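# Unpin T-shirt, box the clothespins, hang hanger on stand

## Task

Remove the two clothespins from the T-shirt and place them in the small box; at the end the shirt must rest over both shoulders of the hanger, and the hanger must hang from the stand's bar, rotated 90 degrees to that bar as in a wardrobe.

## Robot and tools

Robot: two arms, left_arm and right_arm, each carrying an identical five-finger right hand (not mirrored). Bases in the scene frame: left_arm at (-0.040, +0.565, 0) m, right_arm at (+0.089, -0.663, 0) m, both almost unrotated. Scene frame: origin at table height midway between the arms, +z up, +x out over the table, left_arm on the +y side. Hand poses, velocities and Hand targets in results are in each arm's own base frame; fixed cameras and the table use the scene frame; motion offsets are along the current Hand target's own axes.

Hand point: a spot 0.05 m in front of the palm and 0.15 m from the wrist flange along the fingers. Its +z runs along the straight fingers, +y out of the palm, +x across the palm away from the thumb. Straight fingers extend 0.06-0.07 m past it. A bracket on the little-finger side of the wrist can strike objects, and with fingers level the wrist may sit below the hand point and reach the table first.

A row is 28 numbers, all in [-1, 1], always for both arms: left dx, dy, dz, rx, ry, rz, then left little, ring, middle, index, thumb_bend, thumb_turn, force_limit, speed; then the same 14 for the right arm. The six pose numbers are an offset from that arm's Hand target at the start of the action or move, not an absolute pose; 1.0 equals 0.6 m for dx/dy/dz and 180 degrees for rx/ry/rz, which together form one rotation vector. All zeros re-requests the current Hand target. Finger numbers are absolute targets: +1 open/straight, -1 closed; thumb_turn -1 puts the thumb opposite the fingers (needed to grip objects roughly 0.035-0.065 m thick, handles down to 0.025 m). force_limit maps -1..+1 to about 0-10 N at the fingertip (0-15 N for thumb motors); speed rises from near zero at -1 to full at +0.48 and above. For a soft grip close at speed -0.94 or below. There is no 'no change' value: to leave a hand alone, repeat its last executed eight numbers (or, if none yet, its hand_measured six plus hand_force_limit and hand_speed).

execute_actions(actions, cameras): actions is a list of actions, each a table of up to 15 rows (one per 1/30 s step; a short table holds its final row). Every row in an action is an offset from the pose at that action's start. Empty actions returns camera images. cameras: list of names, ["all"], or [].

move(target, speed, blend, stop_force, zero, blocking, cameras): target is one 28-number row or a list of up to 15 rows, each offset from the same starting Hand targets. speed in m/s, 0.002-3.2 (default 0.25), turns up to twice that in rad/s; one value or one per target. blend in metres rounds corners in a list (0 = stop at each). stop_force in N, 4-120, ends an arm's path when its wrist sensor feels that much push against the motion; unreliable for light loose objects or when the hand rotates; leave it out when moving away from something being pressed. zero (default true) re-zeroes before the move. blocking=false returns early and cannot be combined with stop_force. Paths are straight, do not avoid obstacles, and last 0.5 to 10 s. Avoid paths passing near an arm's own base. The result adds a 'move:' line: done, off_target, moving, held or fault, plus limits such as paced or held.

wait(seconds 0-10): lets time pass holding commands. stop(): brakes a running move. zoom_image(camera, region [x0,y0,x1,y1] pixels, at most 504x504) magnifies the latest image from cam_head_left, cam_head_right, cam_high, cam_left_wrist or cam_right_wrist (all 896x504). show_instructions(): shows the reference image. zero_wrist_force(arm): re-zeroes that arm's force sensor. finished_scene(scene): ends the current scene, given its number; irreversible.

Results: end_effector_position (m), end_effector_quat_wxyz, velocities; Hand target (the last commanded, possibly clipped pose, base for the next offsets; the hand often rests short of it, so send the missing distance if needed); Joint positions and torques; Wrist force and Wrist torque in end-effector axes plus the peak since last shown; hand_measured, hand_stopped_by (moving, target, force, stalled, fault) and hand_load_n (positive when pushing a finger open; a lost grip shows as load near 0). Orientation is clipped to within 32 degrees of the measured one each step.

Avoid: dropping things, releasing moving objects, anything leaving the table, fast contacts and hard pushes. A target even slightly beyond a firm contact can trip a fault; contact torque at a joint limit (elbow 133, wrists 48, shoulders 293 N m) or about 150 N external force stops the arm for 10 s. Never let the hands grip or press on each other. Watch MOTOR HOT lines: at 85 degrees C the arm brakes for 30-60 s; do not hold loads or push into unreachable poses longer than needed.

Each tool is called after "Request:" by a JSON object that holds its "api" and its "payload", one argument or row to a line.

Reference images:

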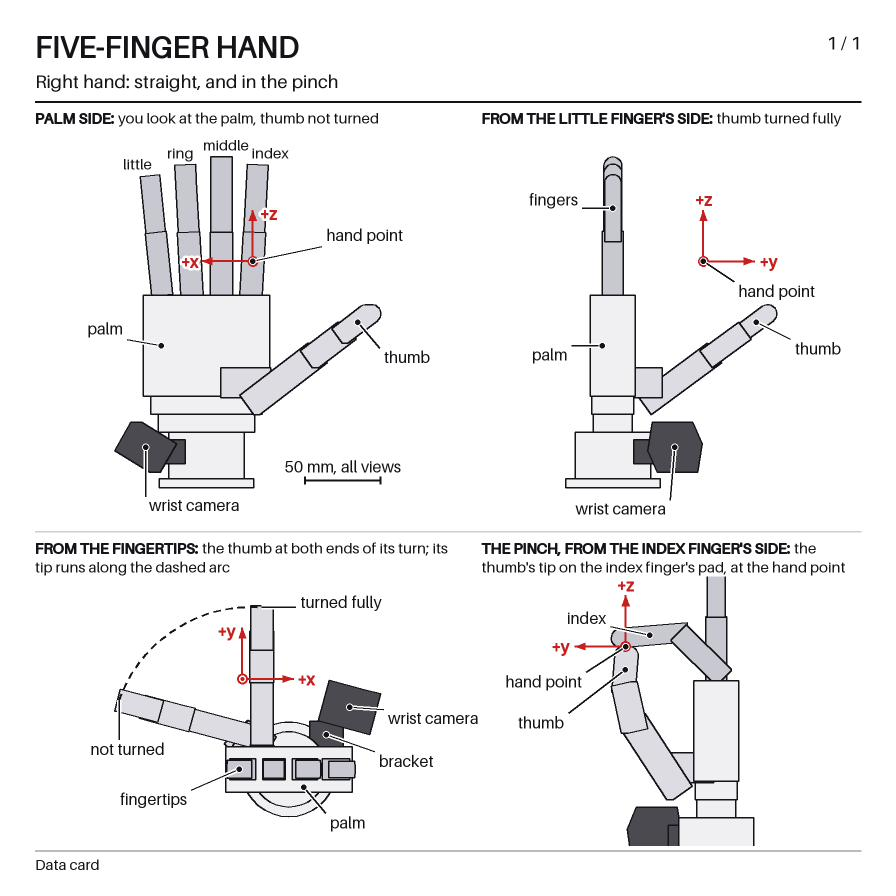

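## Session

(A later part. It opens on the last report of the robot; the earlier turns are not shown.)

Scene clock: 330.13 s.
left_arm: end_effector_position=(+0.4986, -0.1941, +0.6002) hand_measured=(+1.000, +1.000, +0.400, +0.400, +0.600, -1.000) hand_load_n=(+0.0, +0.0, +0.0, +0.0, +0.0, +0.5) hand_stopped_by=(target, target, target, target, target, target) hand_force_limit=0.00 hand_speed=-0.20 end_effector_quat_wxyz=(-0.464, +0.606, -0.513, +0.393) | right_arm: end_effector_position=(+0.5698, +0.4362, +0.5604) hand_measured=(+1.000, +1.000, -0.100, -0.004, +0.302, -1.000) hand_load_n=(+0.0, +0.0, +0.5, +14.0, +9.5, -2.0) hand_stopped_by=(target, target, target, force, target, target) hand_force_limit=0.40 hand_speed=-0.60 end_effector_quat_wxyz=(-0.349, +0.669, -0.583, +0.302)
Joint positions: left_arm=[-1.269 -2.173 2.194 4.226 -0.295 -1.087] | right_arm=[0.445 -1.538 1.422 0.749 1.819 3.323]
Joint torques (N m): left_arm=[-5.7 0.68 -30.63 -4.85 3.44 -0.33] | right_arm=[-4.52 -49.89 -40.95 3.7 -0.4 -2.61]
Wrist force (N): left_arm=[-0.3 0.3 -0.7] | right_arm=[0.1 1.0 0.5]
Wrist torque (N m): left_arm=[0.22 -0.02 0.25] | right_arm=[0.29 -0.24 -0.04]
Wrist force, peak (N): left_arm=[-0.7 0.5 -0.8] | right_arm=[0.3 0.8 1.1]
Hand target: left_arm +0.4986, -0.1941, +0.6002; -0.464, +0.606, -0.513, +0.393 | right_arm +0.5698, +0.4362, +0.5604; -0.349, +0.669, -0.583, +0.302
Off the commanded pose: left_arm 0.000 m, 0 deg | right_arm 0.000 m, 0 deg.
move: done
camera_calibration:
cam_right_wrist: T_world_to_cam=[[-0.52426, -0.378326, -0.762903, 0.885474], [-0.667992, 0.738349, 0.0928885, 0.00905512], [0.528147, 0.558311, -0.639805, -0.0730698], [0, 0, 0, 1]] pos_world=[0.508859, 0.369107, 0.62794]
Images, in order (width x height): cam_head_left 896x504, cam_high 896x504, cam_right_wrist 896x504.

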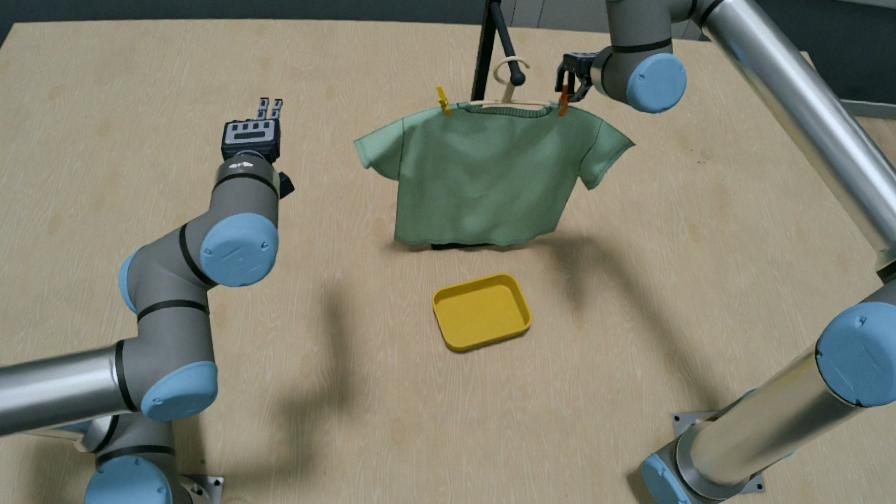

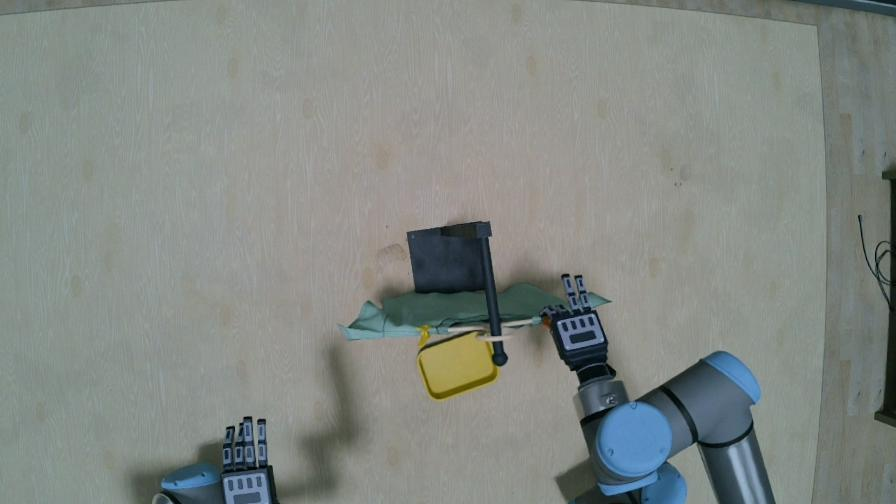

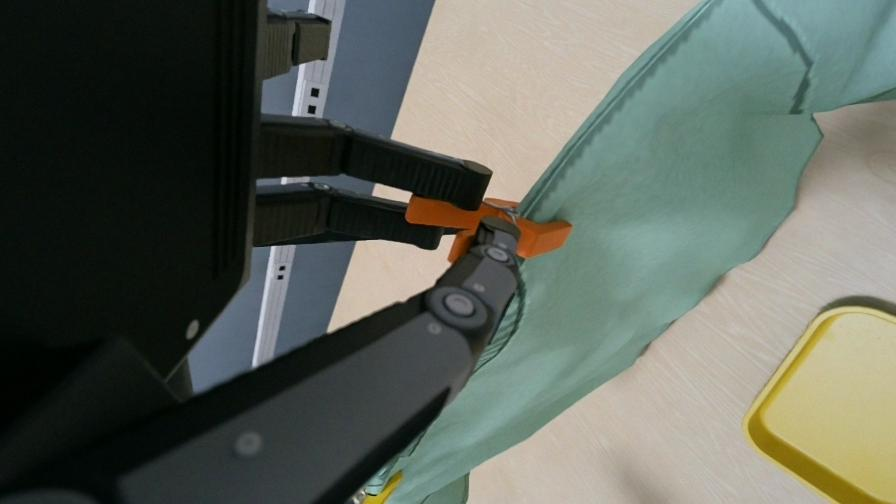

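Request:
{"api": "move", "payload": {
  "target": [0,0,0,0,0,0,1,1,0.4,0.4,0.6,-1,0,-0.2,0,0,0,0,0,0,1,1,1,0.4,0.3,-1,0.4,-0.6],
  "speed": 0.04,
  "cameras": ["cam_head_left","cam_high","cam_right_wrist"]
}}

Request:
{"api": "zoom_image", "payload": {
  "camera": "cam_right_wrist",
  "region": [350, 80, 650, 350]
}}

Request:
{"api": "zoom_image", "payload": {
  "camera": "cam_head_left",
  "region": [530, 40, 630, 130]
}}

Scene clock: 345.10 s.
left_arm: end_effector_position=(+0.4986, -0.1941, +0.6002) hand_measured=(+1.000, +1.000, +0.400, +0.400, +0.600, -1.000) hand_load_n=(+0.0, +0.0, +0.0, +0.0, +0.0, +0.0) hand_stopped_by=(target, target, target, target, target, target) hand_force_limit=0.00 hand_speed=-0.20 end_effector_quat_wxyz=(-0.464, +0.606, -0.513, +0.393) | right_arm: end_effector_position=(+0.5698, +0.4362, +0.5604) hand_measured=(+1.000, +1.000, +1.000, +0.400, +0.300, -1.000) hand_load_n=(+0.0, +0.0, +0.0, +0.0, +0.0, +0.0) hand_stopped_by=(target, target, target, target, target, target) hand_force_limit=0.40 hand_speed=-0.60 end_effector_quat_wxyz=(-0.349, +0.669, -0.583, +0.302)
Joint positions: left_arm=[-1.269 -2.173 2.194 4.226 -0.295 -1.087] | right_arm=[0.445 -1.538 1.422 0.749 1.819 3.323]
Joint torques (N m): left_arm=[-5.16 0.51 -30.12 -4.96 3.25 -0.23] | right_arm=[-1.74 -46.57 -49.15 3.74 1.45 -1.75]
Wrist force (N): left_arm=[-0.2 0.3 -0.7] | right_arm=[0.3 0.7 0.8]
Wrist torque (N m): left_arm=[0.21 -0.05 0.26] | right_arm=[0.23 -0.29 -0.03]
Wrist force, peak (N): left_arm=[-0.6 0.4 -1.0] | right_arm=[0.4 1.1 0.8]
Hand target: left_arm +0.4986, -0.1941, +0.6002; -0.464, +0.606, -0.513, +0.393 | right_arm +0.5698, +0.4362, +0.5604; -0.349, +0.669, -0.583, +0.302
Off the commanded pose: left_arm 0.000 m, 0 deg | right_arm 0.000 m, 0 deg.
move: done
camera_calibration:
cam_right_wrist: T_world_to_cam=[[-0.52426, -0.378326, -0.762903, 0.885474], [-0.667992, 0.738349, 0.0928885, 0.00905512], [0.528147, 0.558311, -0.639805, -0.0730698], [0, 0, 0, 1]] pos_world=[0.508859, 0.369107, 0.62794]
Images, in order (width x height): cam_head_left 896x504, cam_high 896x504, cam_right_wrist 896x504.

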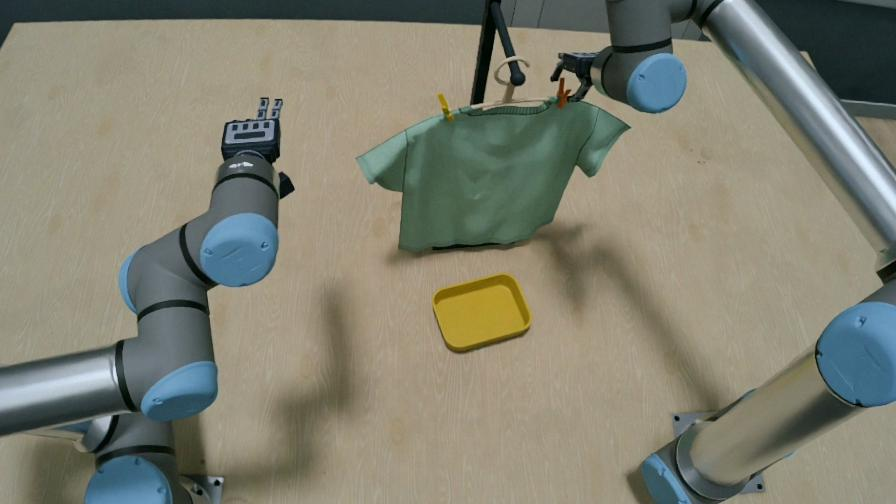

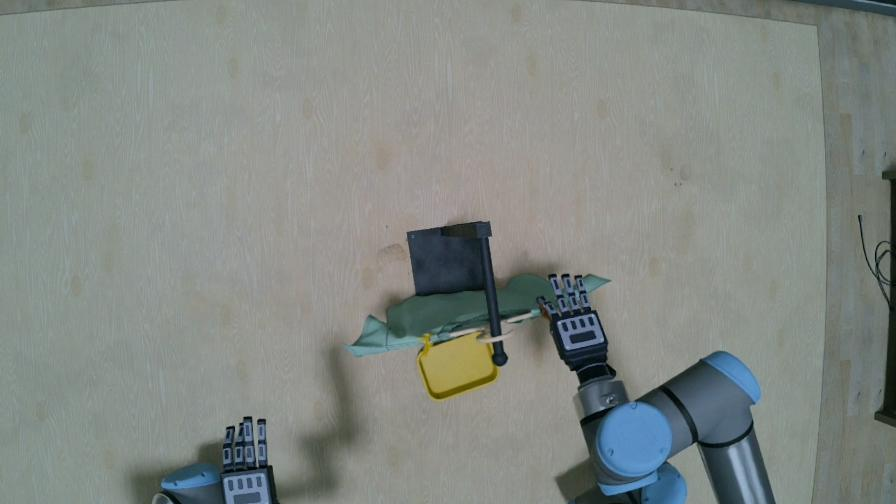

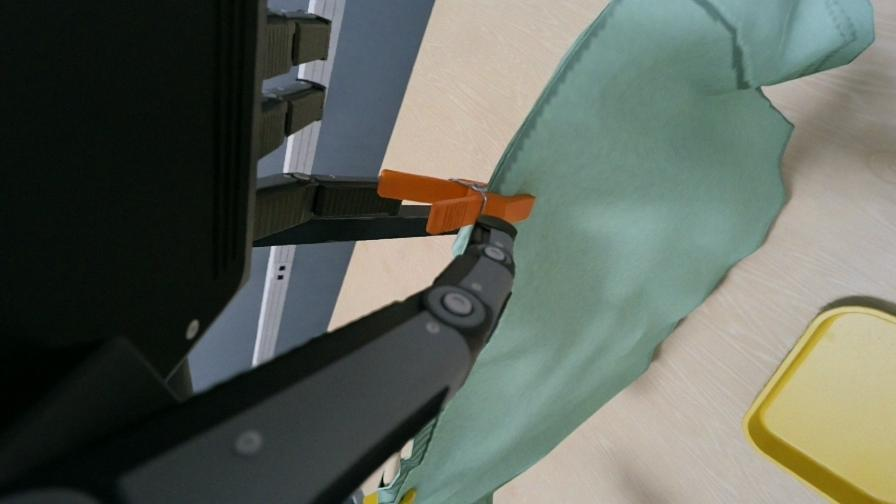

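Scaled by 1.680 from the camera's 896x504 image, which has a finer 1280x720 frame.

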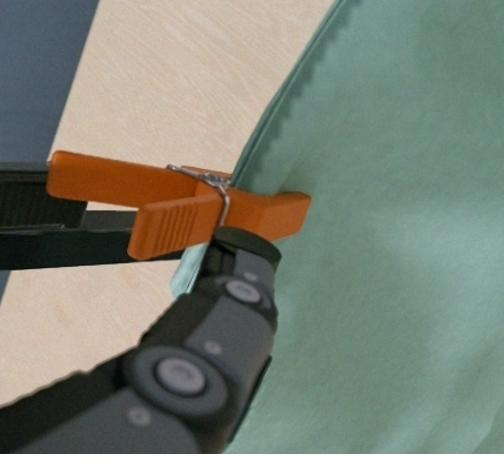

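Scaled by 5.040 from the camera's 896x504 image, which has a finer 1280x720 frame.

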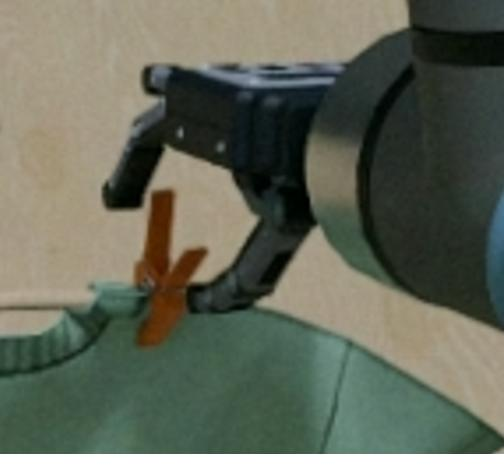

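Request:
{"api": "wait", "payload": {
  "seconds": 3,
  "cameras": ["cam_head_left","cam_high","cam_right_wrist"]
}}

Request:
{"api": "zoom_image", "payload": {
  "camera": "cam_right_wrist",
  "region": [350, 80, 650, 350]
}}

Request:
{"api": "zoom_image", "payload": {
  "camera": "cam_head_left",
  "region": [530, 40, 630, 130]
}}

Scene clock: 351.83 s.
left_arm: end_effector_position=(+0.4986, -0.1941, +0.6002) hand_measured=(+1.000, +1.000, +0.400, +0.400, +0.600, -1.000) hand_load_n=(+0.0, +0.0, +0.0, +0.0, +0.5, +0.0) hand_stopped_by=(target, target, target, target, target, target) hand_force_limit=0.00 hand_speed=-0.20 end_effector_quat_wxyz=(-0.464, +0.606, -0.513, +0.393) | right_arm: end_effector_position=(+0.5698, +0.4362, +0.5604) hand_measured=(+1.000, +1.000, +1.000, +0.400, +0.300, -1.000) hand_load_n=(+0.0, +0.0, +0.0, +0.0, +0.0, +0.0) hand_stopped_by=(target, target, target, target, target, target) hand_force_limit=0.40 hand_speed=-0.60 end_effector_quat_wxyz=(-0.349, +0.669, -0.583, +0.302)
Joint positions: left_arm=[-1.269 -2.173 2.194 4.226 -0.295 -1.087] | right_arm=[0.445 -1.538 1.422 0.749 1.819 3.323]
Joint torques (N m): left_arm=[-7.04 -0.07 -31.28 -4.71 3.22 -0.19] | right_arm=[0.42 -43.95 -52.53 3.44 1.45 -0.59]
Wrist force (N): left_arm=[-0.6 0.1 -0.5] | right_arm=[0.1 0.6 0.6]
Wrist torque (N m): left_arm=[0.19 0.01 0.23] | right_arm=[0.22 -0.26 -0.04]
Wrist force, peak (N): left_arm=[-0.5 0.0 -1.0] | right_arm=[0.0 0.9 1.0]
Hand target: left_arm +0.4986, -0.1941, +0.6002; -0.464, +0.606, -0.513, +0.393 | right_arm +0.5698, +0.4362, +0.5604; -0.349, +0.669, -0.583, +0.302
Off the commanded pose: left_arm 0.000 m, 0 deg | right_arm 0.000 m, 0 deg.
wait: 3.00 s; at rest from the start
camera_calibration:
cam_right_wrist: T_world_to_cam=[[-0.52426, -0.378326, -0.762903, 0.885474], [-0.667992, 0.738349, 0.0928885, 0.00905512], [0.528147, 0.558311, -0.639805, -0.0730698], [0, 0, 0, 1]] pos_world=[0.508859, 0.369107, 0.62794]
Images, in order (width x height): cam_head_left 896x504, cam_high 896x504, cam_right_wrist 896x504.

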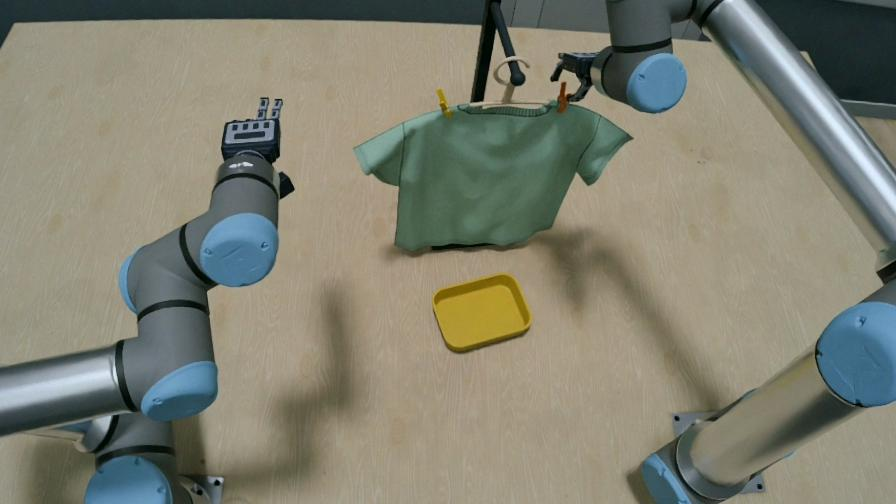

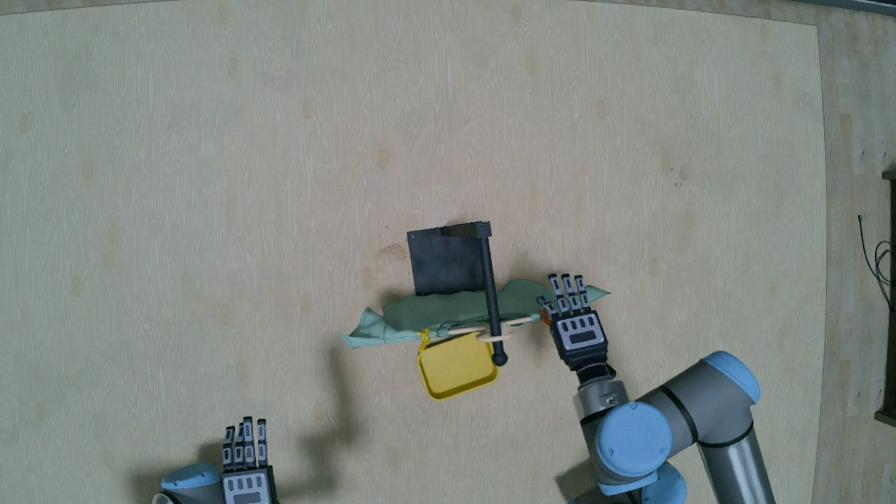

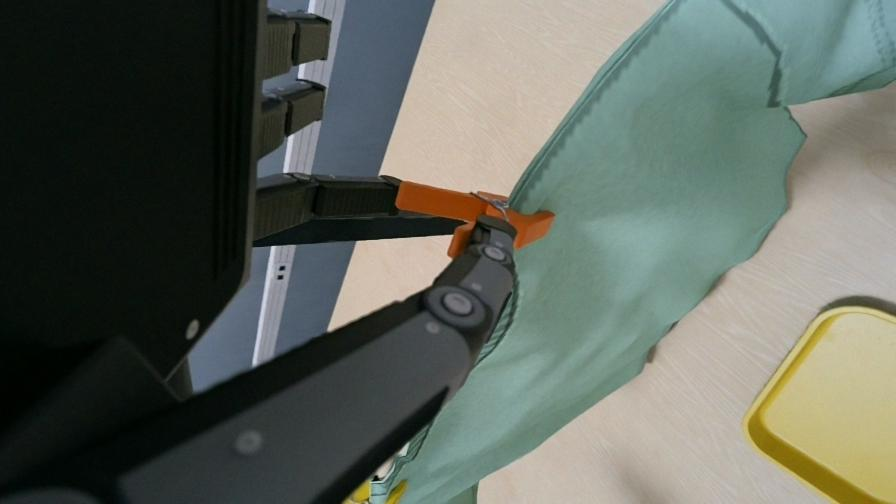

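Scaled by 1.680 from the camera's 896x504 image, which has a finer 1280x720 frame.

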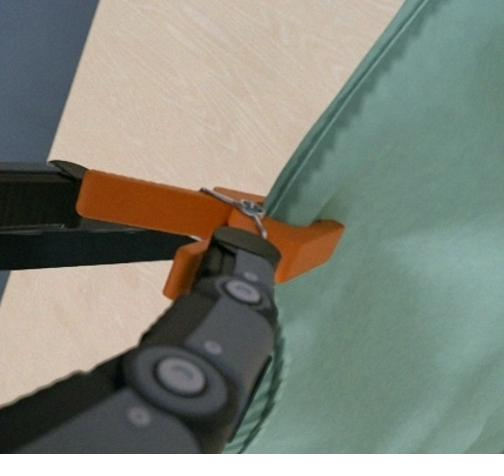

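Scaled by 5.040 from the camera's 896x504 image, which has a finer 1280x720 frame.

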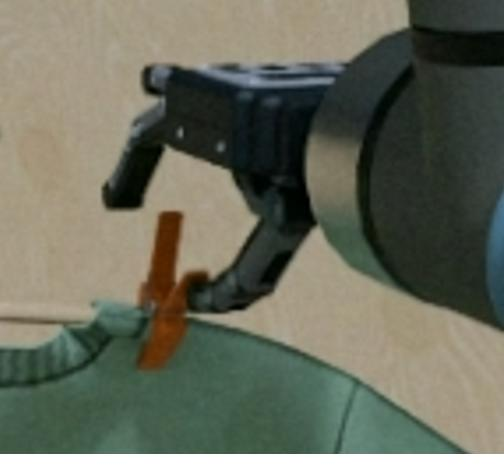

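Request:
{"api": "wait", "payload": {
  "seconds": 2,
  "cameras": ["cam_head_left","cam_high","cam_right_wrist"]
}}

Request:
{"api": "zoom_image", "payload": {
  "camera": "cam_right_wrist",
  "region": [350, 80, 650, 350]
}}

Request:
{"api": "zoom_image", "payload": {
  "camera": "cam_high",
  "region": [520, 280, 600, 350]
}}

Scene clock: 356.80 s.
left_arm: end_effector_position=(+0.4986, -0.1941, +0.6002) hand_measured=(+1.000, +1.000, +0.400, +0.400, +0.600, -1.000) hand_load_n=(+0.0, +0.0, +0.0, +0.0, +0.0, +0.0) hand_stopped_by=(target, target, target, target, target, target) hand_force_limit=0.00 hand_speed=-0.20 end_effector_quat_wxyz=(-0.464, +0.606, -0.513, +0.393) | right_arm: end_effector_position=(+0.5698, +0.4362, +0.5604) hand_measured=(+1.000, +1.000, +1.000, +0.400, +0.300, -1.000) hand_load_n=(+0.0, +0.0, +0.0, -0.5, +0.0, -0.5) hand_stopped_by=(target, target, target, target, target, target) hand_force_limit=0.40 hand_speed=-0.60 end_effector_quat_wxyz=(-0.349, +0.669, -0.583, +0.302)
Joint positions: left_arm=[-1.269 -2.173 2.194 4.226 -0.295 -1.087] | right_arm=[0.445 -1.538 1.422 0.749 1.819 3.323]
Joint torques (N m): left_arm=[-6.52 -1.74 -30.97 -5 3.39 -0.04] | right_arm=[-0.51 -45.25 -52 3.48 1.42 -0.18]
Wrist force (N): left_arm=[-0.3 0.2 -0.8] | right_arm=[0.0 0.4 0.6]
Wrist torque (N m): left_arm=[0.21 -0.03 0.25] | right_arm=[0.20 -0.24 -0.06]
Wrist force, peak (N): left_arm=[-0.4 0.8 -0.8] | right_arm=[0.2 1.0 0.6]
Hand target: left_arm +0.4986, -0.1941, +0.6002; -0.464, +0.606, -0.513, +0.393 | right_arm +0.5698, +0.4362, +0.5604; -0.349, +0.669, -0.583, +0.302
Off the commanded pose: left_arm 0.000 m, 0 deg | right_arm 0.000 m, 0 deg.
wait: 2.00 s; at rest from the start
camera_calibration:
cam_right_wrist: T_world_to_cam=[[-0.52426, -0.378326, -0.762903, 0.885474], [-0.667992, 0.738349, 0.0928885, 0.00905512], [0.528147, 0.558311, -0.639805, -0.0730698], [0, 0, 0, 1]] pos_world=[0.508859, 0.369107, 0.62794]
Images, in order (width x height): cam_head_left 896x504, cam_high 896x504, cam_right_wrist 896x504.

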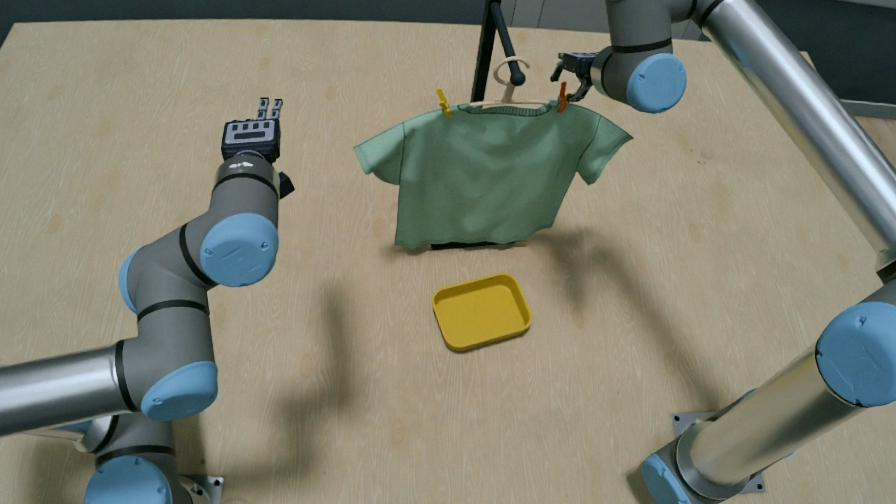

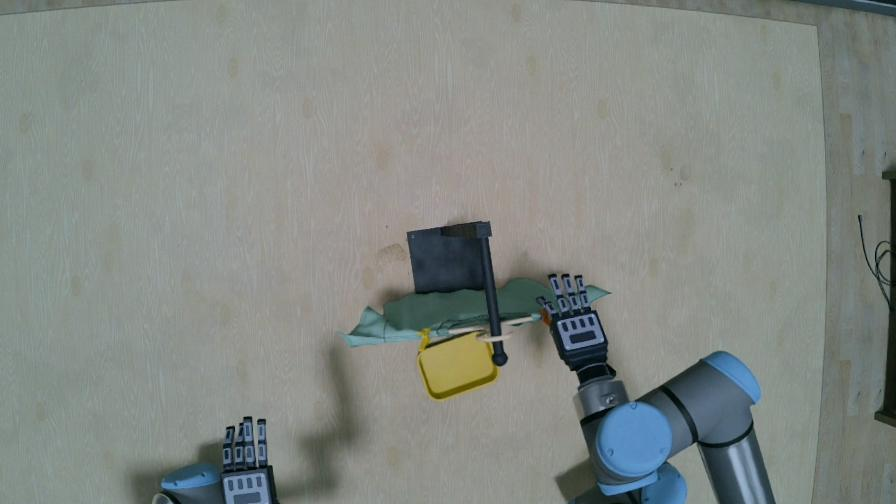

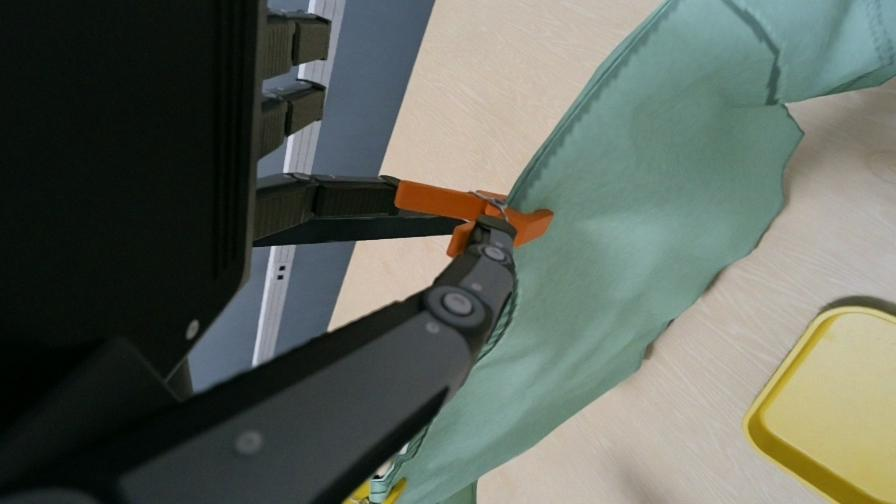

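Scaled by 1.680 from the camera's 896x504 image, which has a finer 1280x720 frame.

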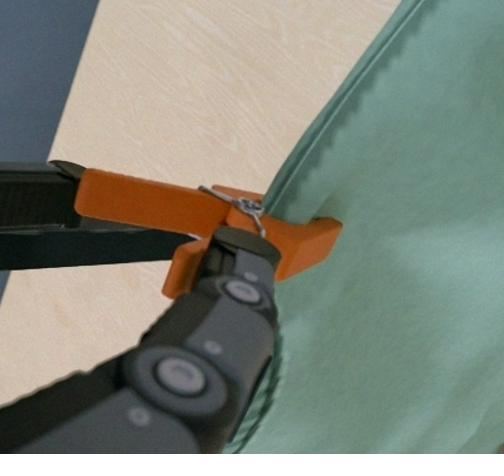

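Scaled by 6.300 from the camera's 896x504 image, which has a finer 1280x720 frame.

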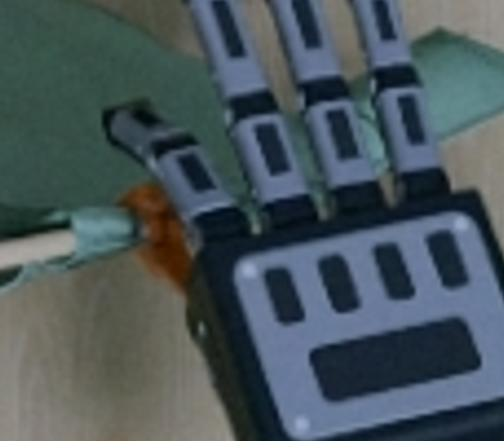

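Request:
{"api": "move", "payload": {
  "target": [0,0,0,0,0,0,1,1,0.4,0.4,0.6,-1,0,-0.2,0,-0.045,-0.052,0,0,0,1,1,1,0.4,0.3,-1,0.4,-0.6],
  "speed": 0.06,
  "cameras": ["cam_head_left","cam_head_right","cam_high","cam_right_wrist"]
}}

Request:
{"api": "zoom_image", "payload": {
  "camera": "cam_right_wrist",
  "region": [400, 100, 650, 300]
}}

Request:
{"api": "zoom_image", "payload": {
  "camera": "cam_head_left",
  "region": [530, 40, 630, 130]
}}

Request:
{"api": "zoom_image", "payload": {
  "camera": "cam_head_right",
  "region": [510, 40, 610, 130]
}}

Scene clock: 365.47 s.
left_arm: end_effector_position=(+0.4986, -0.1941, +0.6002) hand_measured=(+1.000, +1.000, +0.400, +0.400, +0.600, -1.000) hand_load_n=(+0.0, -0.5, +0.0, +0.0, +0.5, +0.0) hand_stopped_by=(target, target, target, target, target, target) hand_force_limit=0.00 hand_speed=-0.20 end_effector_quat_wxyz=(-0.464, +0.606, -0.513, +0.393) | right_arm: end_effector_position=(+0.5598, +0.4347, +0.6003) hand_measured=(+1.000, +1.000, +1.000, +0.400, +0.300, -1.000) hand_load_n=(+0.0, -0.5, +0.0, +0.0, +0.0, +0.0) hand_stopped_by=(target, target, target, target, target, target) hand_force_limit=0.40 hand_speed=-0.60 end_effector_quat_wxyz=(-0.349, +0.669, -0.583, +0.302)
Joint positions: left_arm=[-1.269 -2.173 2.194 4.226 -0.295 -1.087] | right_arm=[0.451 -1.542 1.356 0.82 1.824 3.327]
Joint torques (N m): left_arm=[-3.38 -0.32 -30.38 -5.18 3.51 0.31] | right_arm=[8.4 -40.54 -53.83 3.88 2.12 2.73]
Wrist force (N): left_arm=[-0.7 0.3 -0.7] | right_arm=[0.1 0.7 0.4]
Wrist torque (N m): left_arm=[0.22 0.03 0.23] | right_arm=[0.23 -0.24 -0.18]
Wrist force, peak (N): left_arm=[-0.4 0.1 -1.1] | right_arm=[0.2 0.9 0.9]
Hand target: left_arm +0.4986, -0.1941, +0.6002; -0.464, +0.606, -0.513, +0.393 | right_arm +0.5598, +0.4347, +0.6004; -0.349, +0.669, -0.583, +0.302
Off the commanded pose: left_arm 0.000 m, 0 deg | right_arm 0.000 m, 0 deg.
move: done
camera_calibration:
cam_right_wrist: T_world_to_cam=[[-0.524168, -0.378341, -0.762958, 0.910154], [-0.668037, 0.738315, 0.0928342, -0.0000855854], [0.528181, 0.558345, -0.639747, -0.0415437], [0, 0, 0, 1]] pos_world=[0.498959, 0.367608, 0.66784]
Images, in order (width x height): cam_head_left 896x504, cam_head_right 896x504, cam_high 896x504, cam_right_wrist 896x504.

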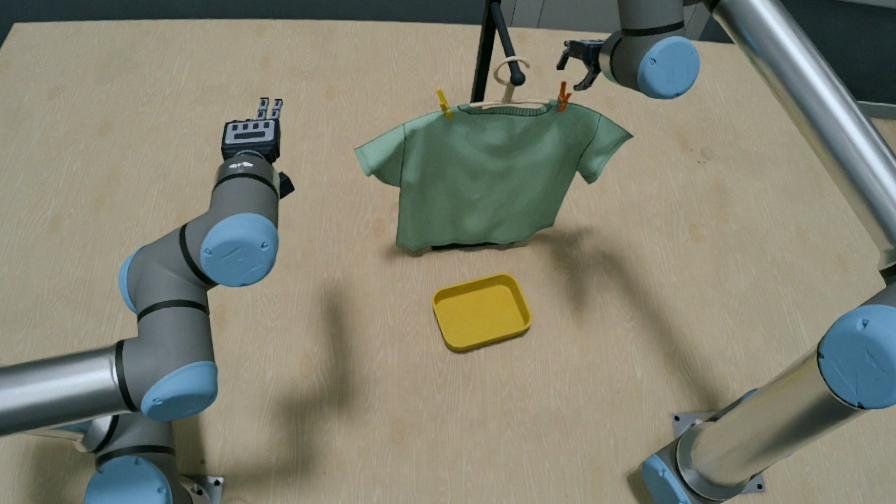

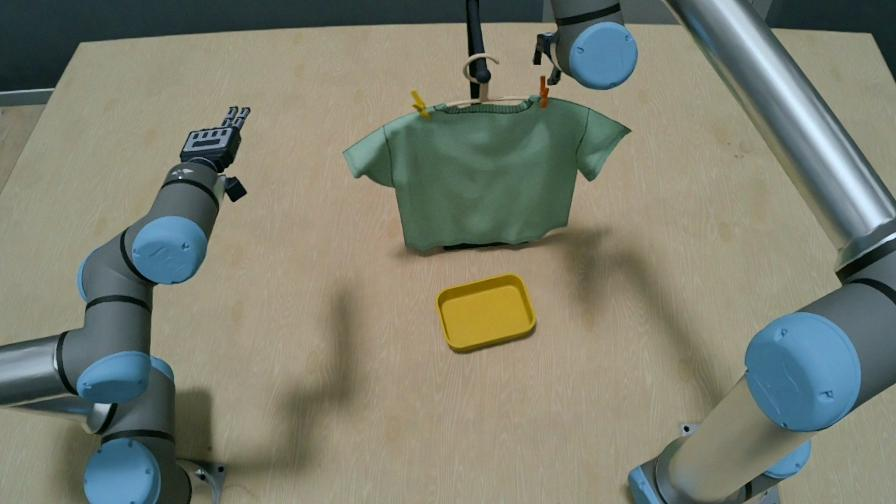

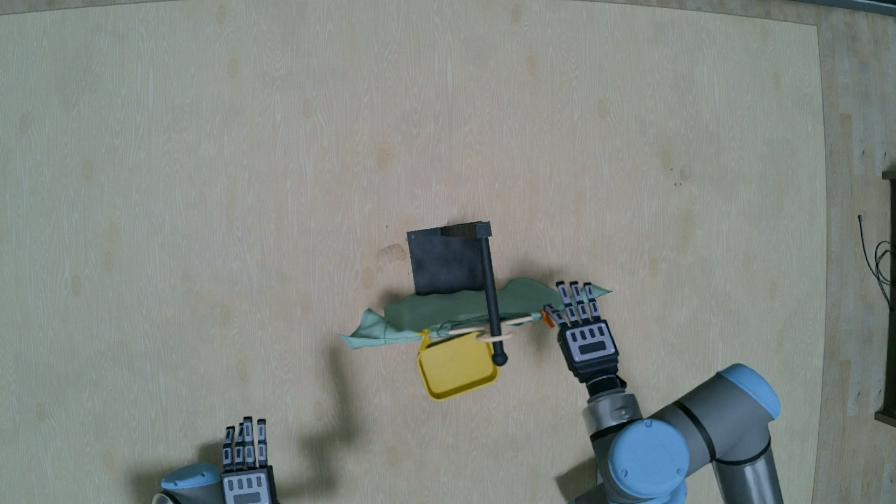

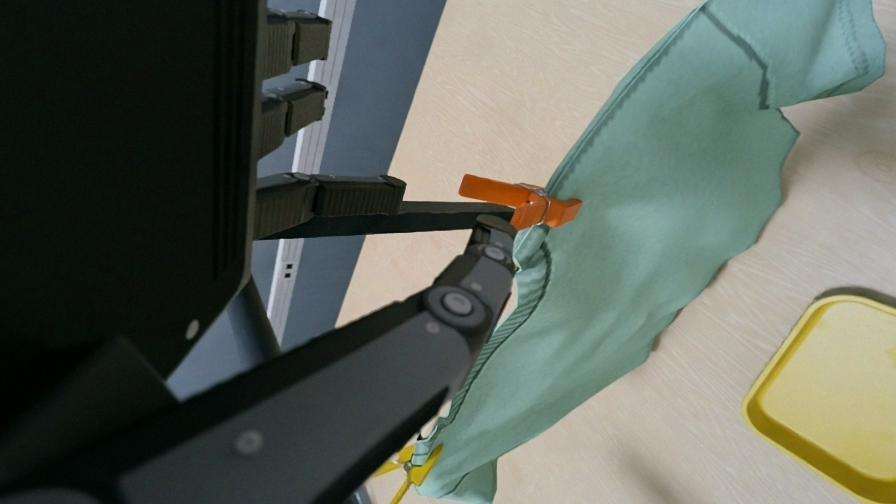

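Scaled by 2.016 from the camera's 896x504 image, which has a finer 1280x720 frame.

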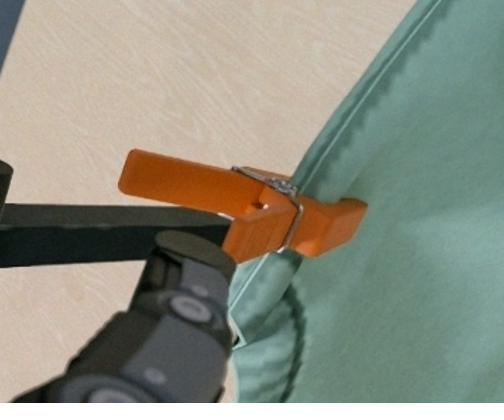

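Scaled by 5.040 from the camera's 896x504 image, which has a finer 1280x720 frame.

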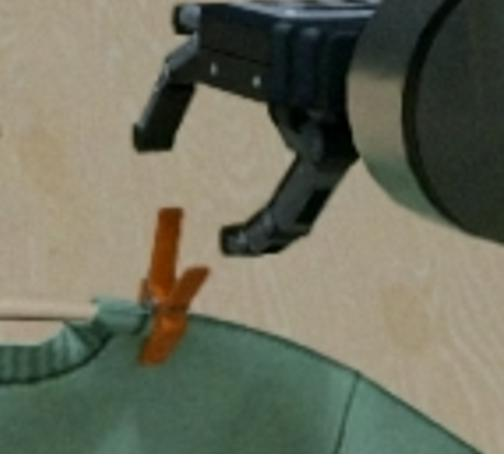

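Scaled by 5.040 from the camera's 896x504 image, which has a finer 1280x720 frame.

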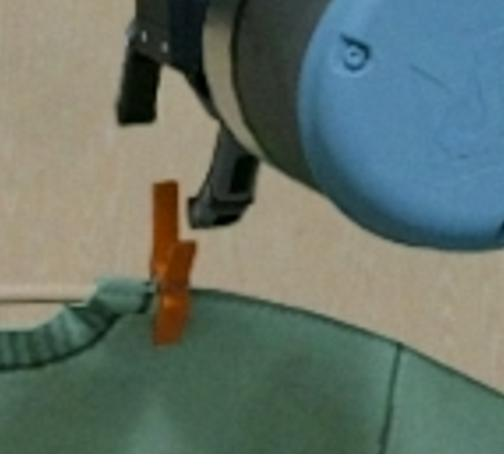

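Request:
{"api": "move", "payload": {
  "target": [
    [0,0,0,0,0,0,1,1,0.4,0.4,0.6,-1,0,-0.2,0.0073,-0.0058,0.0083,0,0,0,1,1,1,0.4,0.4,-0.93,0.4,-0.2],
    [0,0,0,0,0,0,1,1,0.4,0.4,0.6,-1,0,-0.2,0.0073,0.052,0.0488,0,0,0,1,1,1,0.4,0.4,-0.93,0.4,-0.2]
  ],
  "speed": 0.05,
  "cameras": ["cam_head_left","cam_right_wrist"]
}}

Request:
{"api": "zoom_image", "payload": {
  "camera": "cam_right_wrist",
  "region": [350, 100, 600, 300]
}}

Request:
{"api": "zoom_image", "payload": {
  "camera": "cam_head_left",
  "region": [530, 40, 630, 130]
}}

Scene clock: 387.00 s.
left_arm: end_effector_position=(+0.4986, -0.1941, +0.6002) hand_measured=(+1.000, +1.000, +0.400, +0.400, +0.600, -1.000) hand_load_n=(+0.0, -0.5, +0.0, +0.0, +0.5, +0.0) hand_stopped_by=(target, target, target, target, target, target) hand_force_limit=0.00 hand_speed=-0.20 end_effector_quat_wxyz=(-0.464, +0.606, -0.513, +0.393) | right_arm: end_effector_position=(+0.5664, +0.4313, +0.5583) hand_measured=(+1.000, +1.000, +1.000, +0.400, +0.400, -0.930) hand_load_n=(+0.0, -0.5, +0.0, +0.0, +0.0, +0.0) hand_stopped_by=(target, target, target, target, target, target) hand_force_limit=0.40 hand_speed=-0.20 end_effector_quat_wxyz=(-0.349, +0.669, -0.583, +0.302)
Joint positions: left_arm=[-1.269 -2.173 2.194 4.226 -0.295 -1.087] | right_arm=[0.439 -1.549 1.436 0.744 1.814 3.319]
Joint torques (N m): left_arm=[-6.55 -1.09 -30.36 -5.51 3.26 0.19] | right_arm=[7.03 -52.84 -33.12 -1.76 1.79 0.76]
Wrist force (N): left_arm=[-0.4 0.2 -0.6] | right_arm=[0.1 0.9 0.2]
Wrist torque (N m): left_arm=[0.20 -0.01 0.24] | right_arm=[0.30 -0.24 -0.04]
Wrist force, peak (N): left_arm=[-0.7 0.2 -0.9] | right_arm=[-0.1 1.3 0.6]
Hand target: left_arm +0.4986, -0.1941, +0.6002; -0.464, +0.606, -0.513, +0.393 | right_arm +0.5664, +0.4313, +0.5581; -0.349, +0.669, -0.583, +0.302
Off the commanded pose: left_arm 0.000 m, 0 deg | right_arm 0.000 m, 0 deg.
move: done
camera_calibration:
cam_right_wrist: T_world_to_cam=[[-0.52421, -0.378383, -0.762909, 0.880288], [-0.668032, 0.73832, 0.0928301, 0.010731], [0.528146, 0.55831, -0.639806, -0.0699335], [0, 0, 0, 1]] pos_world=[0.505559, 0.364207, 0.62584]
Images, in order (width x height): cam_head_left 896x504, cam_right_wrist 896x504.

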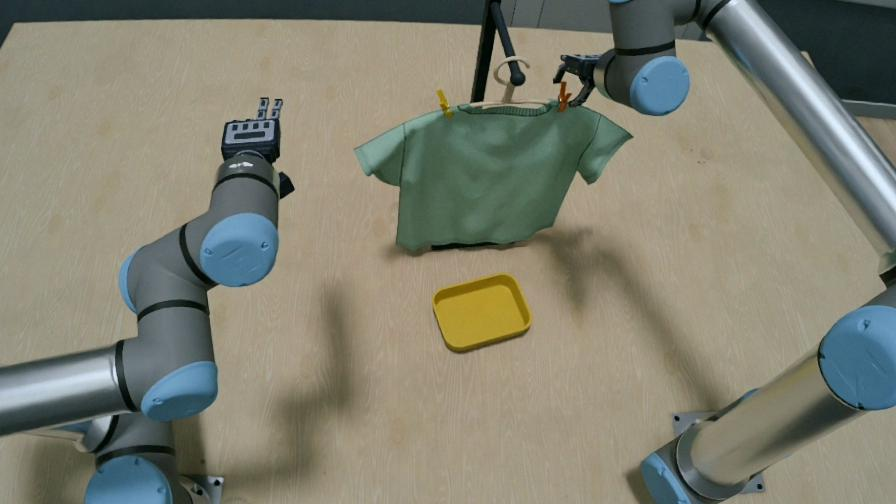

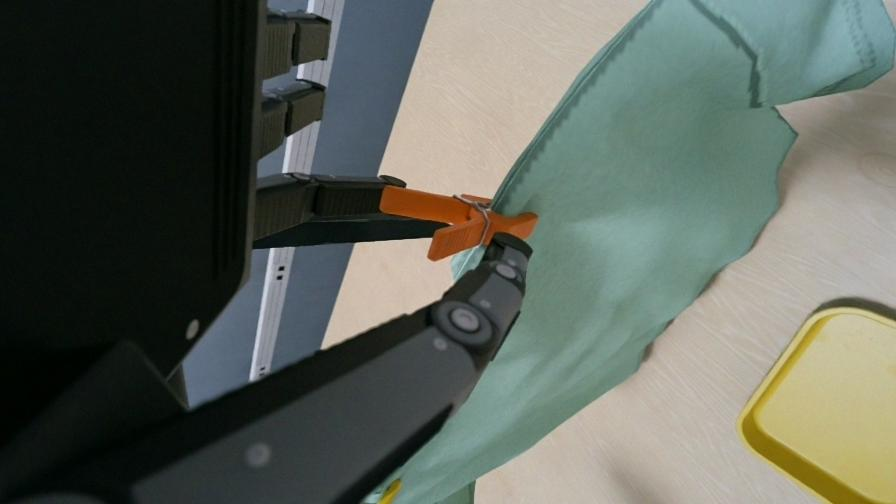

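Scaled by 2.016 from the camera's 896x504 image, which has a finer 1280x720 frame.

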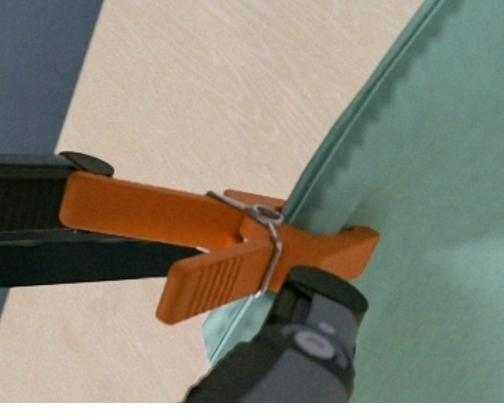

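Scaled by 5.040 from the camera's 896x504 image, which has a finer 1280x720 frame.

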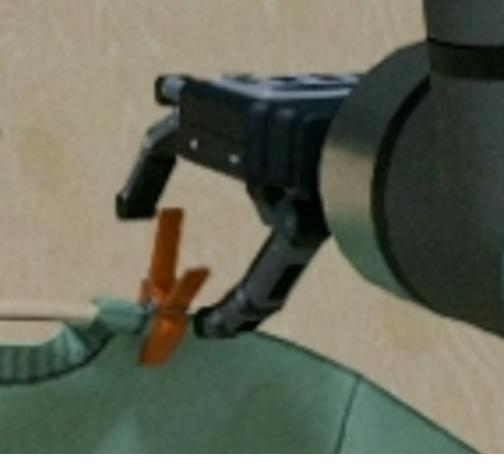

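Request:
{"api": "move", "payload": {
  "target": [0,0,0,0,0,0,1,1,0.4,0.4,0.6,-1,0,-0.2,0,0,0,0,0,0,1,1,1,0.1,0.3,-0.93,0.4,-0.5],
  "speed": 0.04,
  "cameras": ["cam_head_left","cam_right_wrist"]
}}

Request:
{"api": "zoom_image", "payload": {
  "camera": "cam_right_wrist",
  "region": [350, 100, 600, 300]
}}

Request:
{"api": "zoom_image", "payload": {
  "camera": "cam_head_left",
  "region": [530, 40, 630, 130]
}}

Scene clock: 395.10 s.
left_arm: end_effector_position=(+0.4986, -0.1941, +0.6002) hand_measured=(+1.000, +1.000, +0.400, +0.400, +0.600, -1.000) hand_load_n=(+0.0, +0.0, +0.0, +0.0, +0.0, +0.0) hand_stopped_by=(target, target, target, target, target, target) hand_force_limit=0.00 hand_speed=-0.20 end_effector_quat_wxyz=(-0.464, +0.606, -0.513, +0.393) | right_arm: end_effector_position=(+0.5664, +0.4313, +0.5581) hand_measured=(+1.000, +1.000, +1.000, +0.100, +0.302, -0.930) hand_load_n=(+0.0, +0.0, +0.0, +4.0, +3.0, +0.0) hand_stopped_by=(target, target, target, target, target, target) hand_force_limit=0.40 hand_speed=-0.50 end_effector_quat_wxyz=(-0.349, +0.669, -0.583, +0.302)
Joint positions: left_arm=[-1.269 -2.173 2.194 4.226 -0.295 -1.087] | right_arm=[0.439 -1.549 1.437 0.744 1.814 3.32]
Joint torques (N m): left_arm=[-6.52 -2.3 -30.23 -4.97 3.26 -0.37] | right_arm=[4.66 -54.28 -34.09 -1.63 1.73 2.39]
Wrist force (N): left_arm=[-0.5 0.4 -0.6] | right_arm=[0.1 0.4 0.6]
Wrist torque (N m): left_arm=[0.23 0.00 0.24] | right_arm=[0.20 -0.25 -0.06]
Wrist force, peak (N): left_arm=[-0.6 0.1 -1.0] | right_arm=[0.0 1.0 0.9]
Hand target: left_arm +0.4986, -0.1941, +0.6002; -0.464, +0.606, -0.513, +0.393 | right_arm +0.5664, +0.4313, +0.5581; -0.349, +0.669, -0.583, +0.302
Off the commanded pose: left_arm 0.000 m, 0 deg | right_arm 0.000 m, 0 deg.
move: done
camera_calibration:
cam_right_wrist: T_world_to_cam=[[-0.52426, -0.378326, -0.762903, 0.880136], [-0.667992, 0.738349, 0.0928885, 0.0106823], [0.528147, 0.558311, -0.639805, -0.0700627], [0, 0, 0, 1]] pos_world=[0.505559, 0.364207, 0.62564]
Images, in order (width x height): cam_head_left 896x504, cam_right_wrist 896x504.

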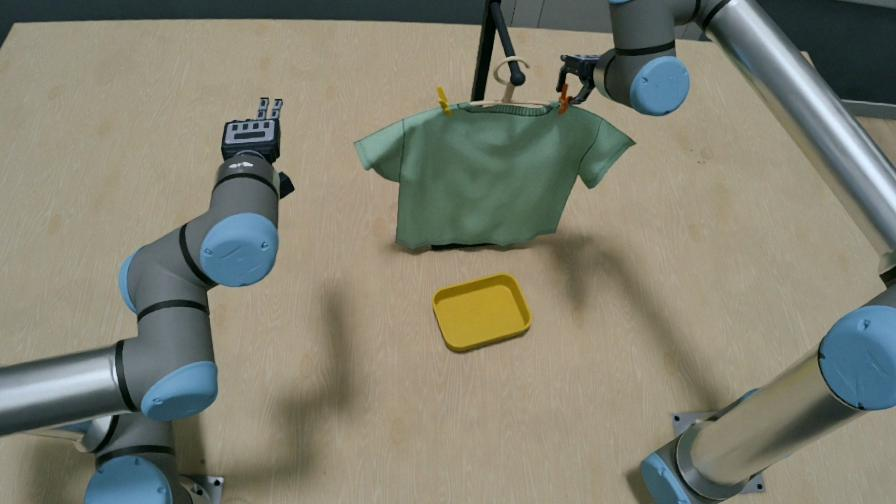

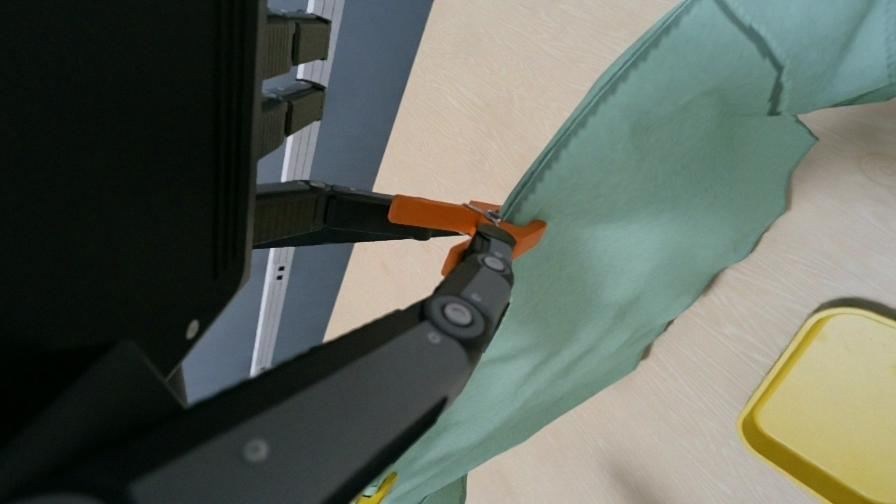

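Scaled by 2.016 from the camera's 896x504 image, which has a finer 1280x720 frame.

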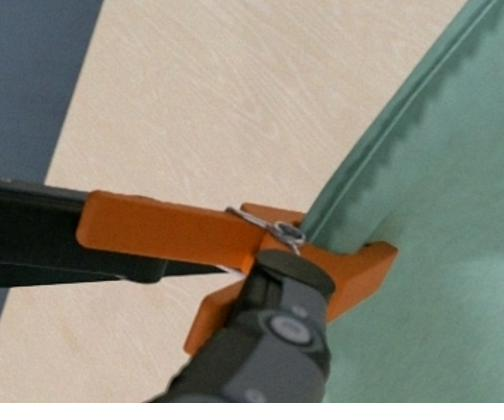

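Scaled by 5.040 from the camera's 896x504 image, which has a finer 1280x720 frame.

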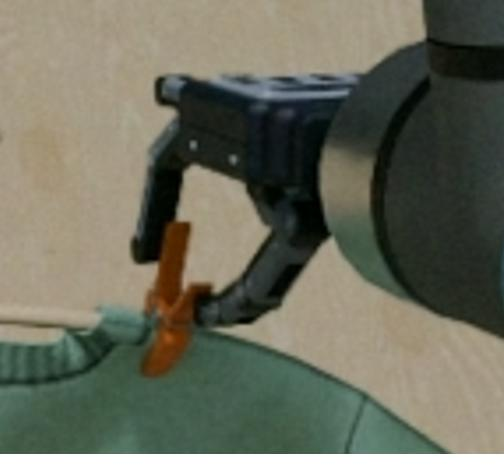

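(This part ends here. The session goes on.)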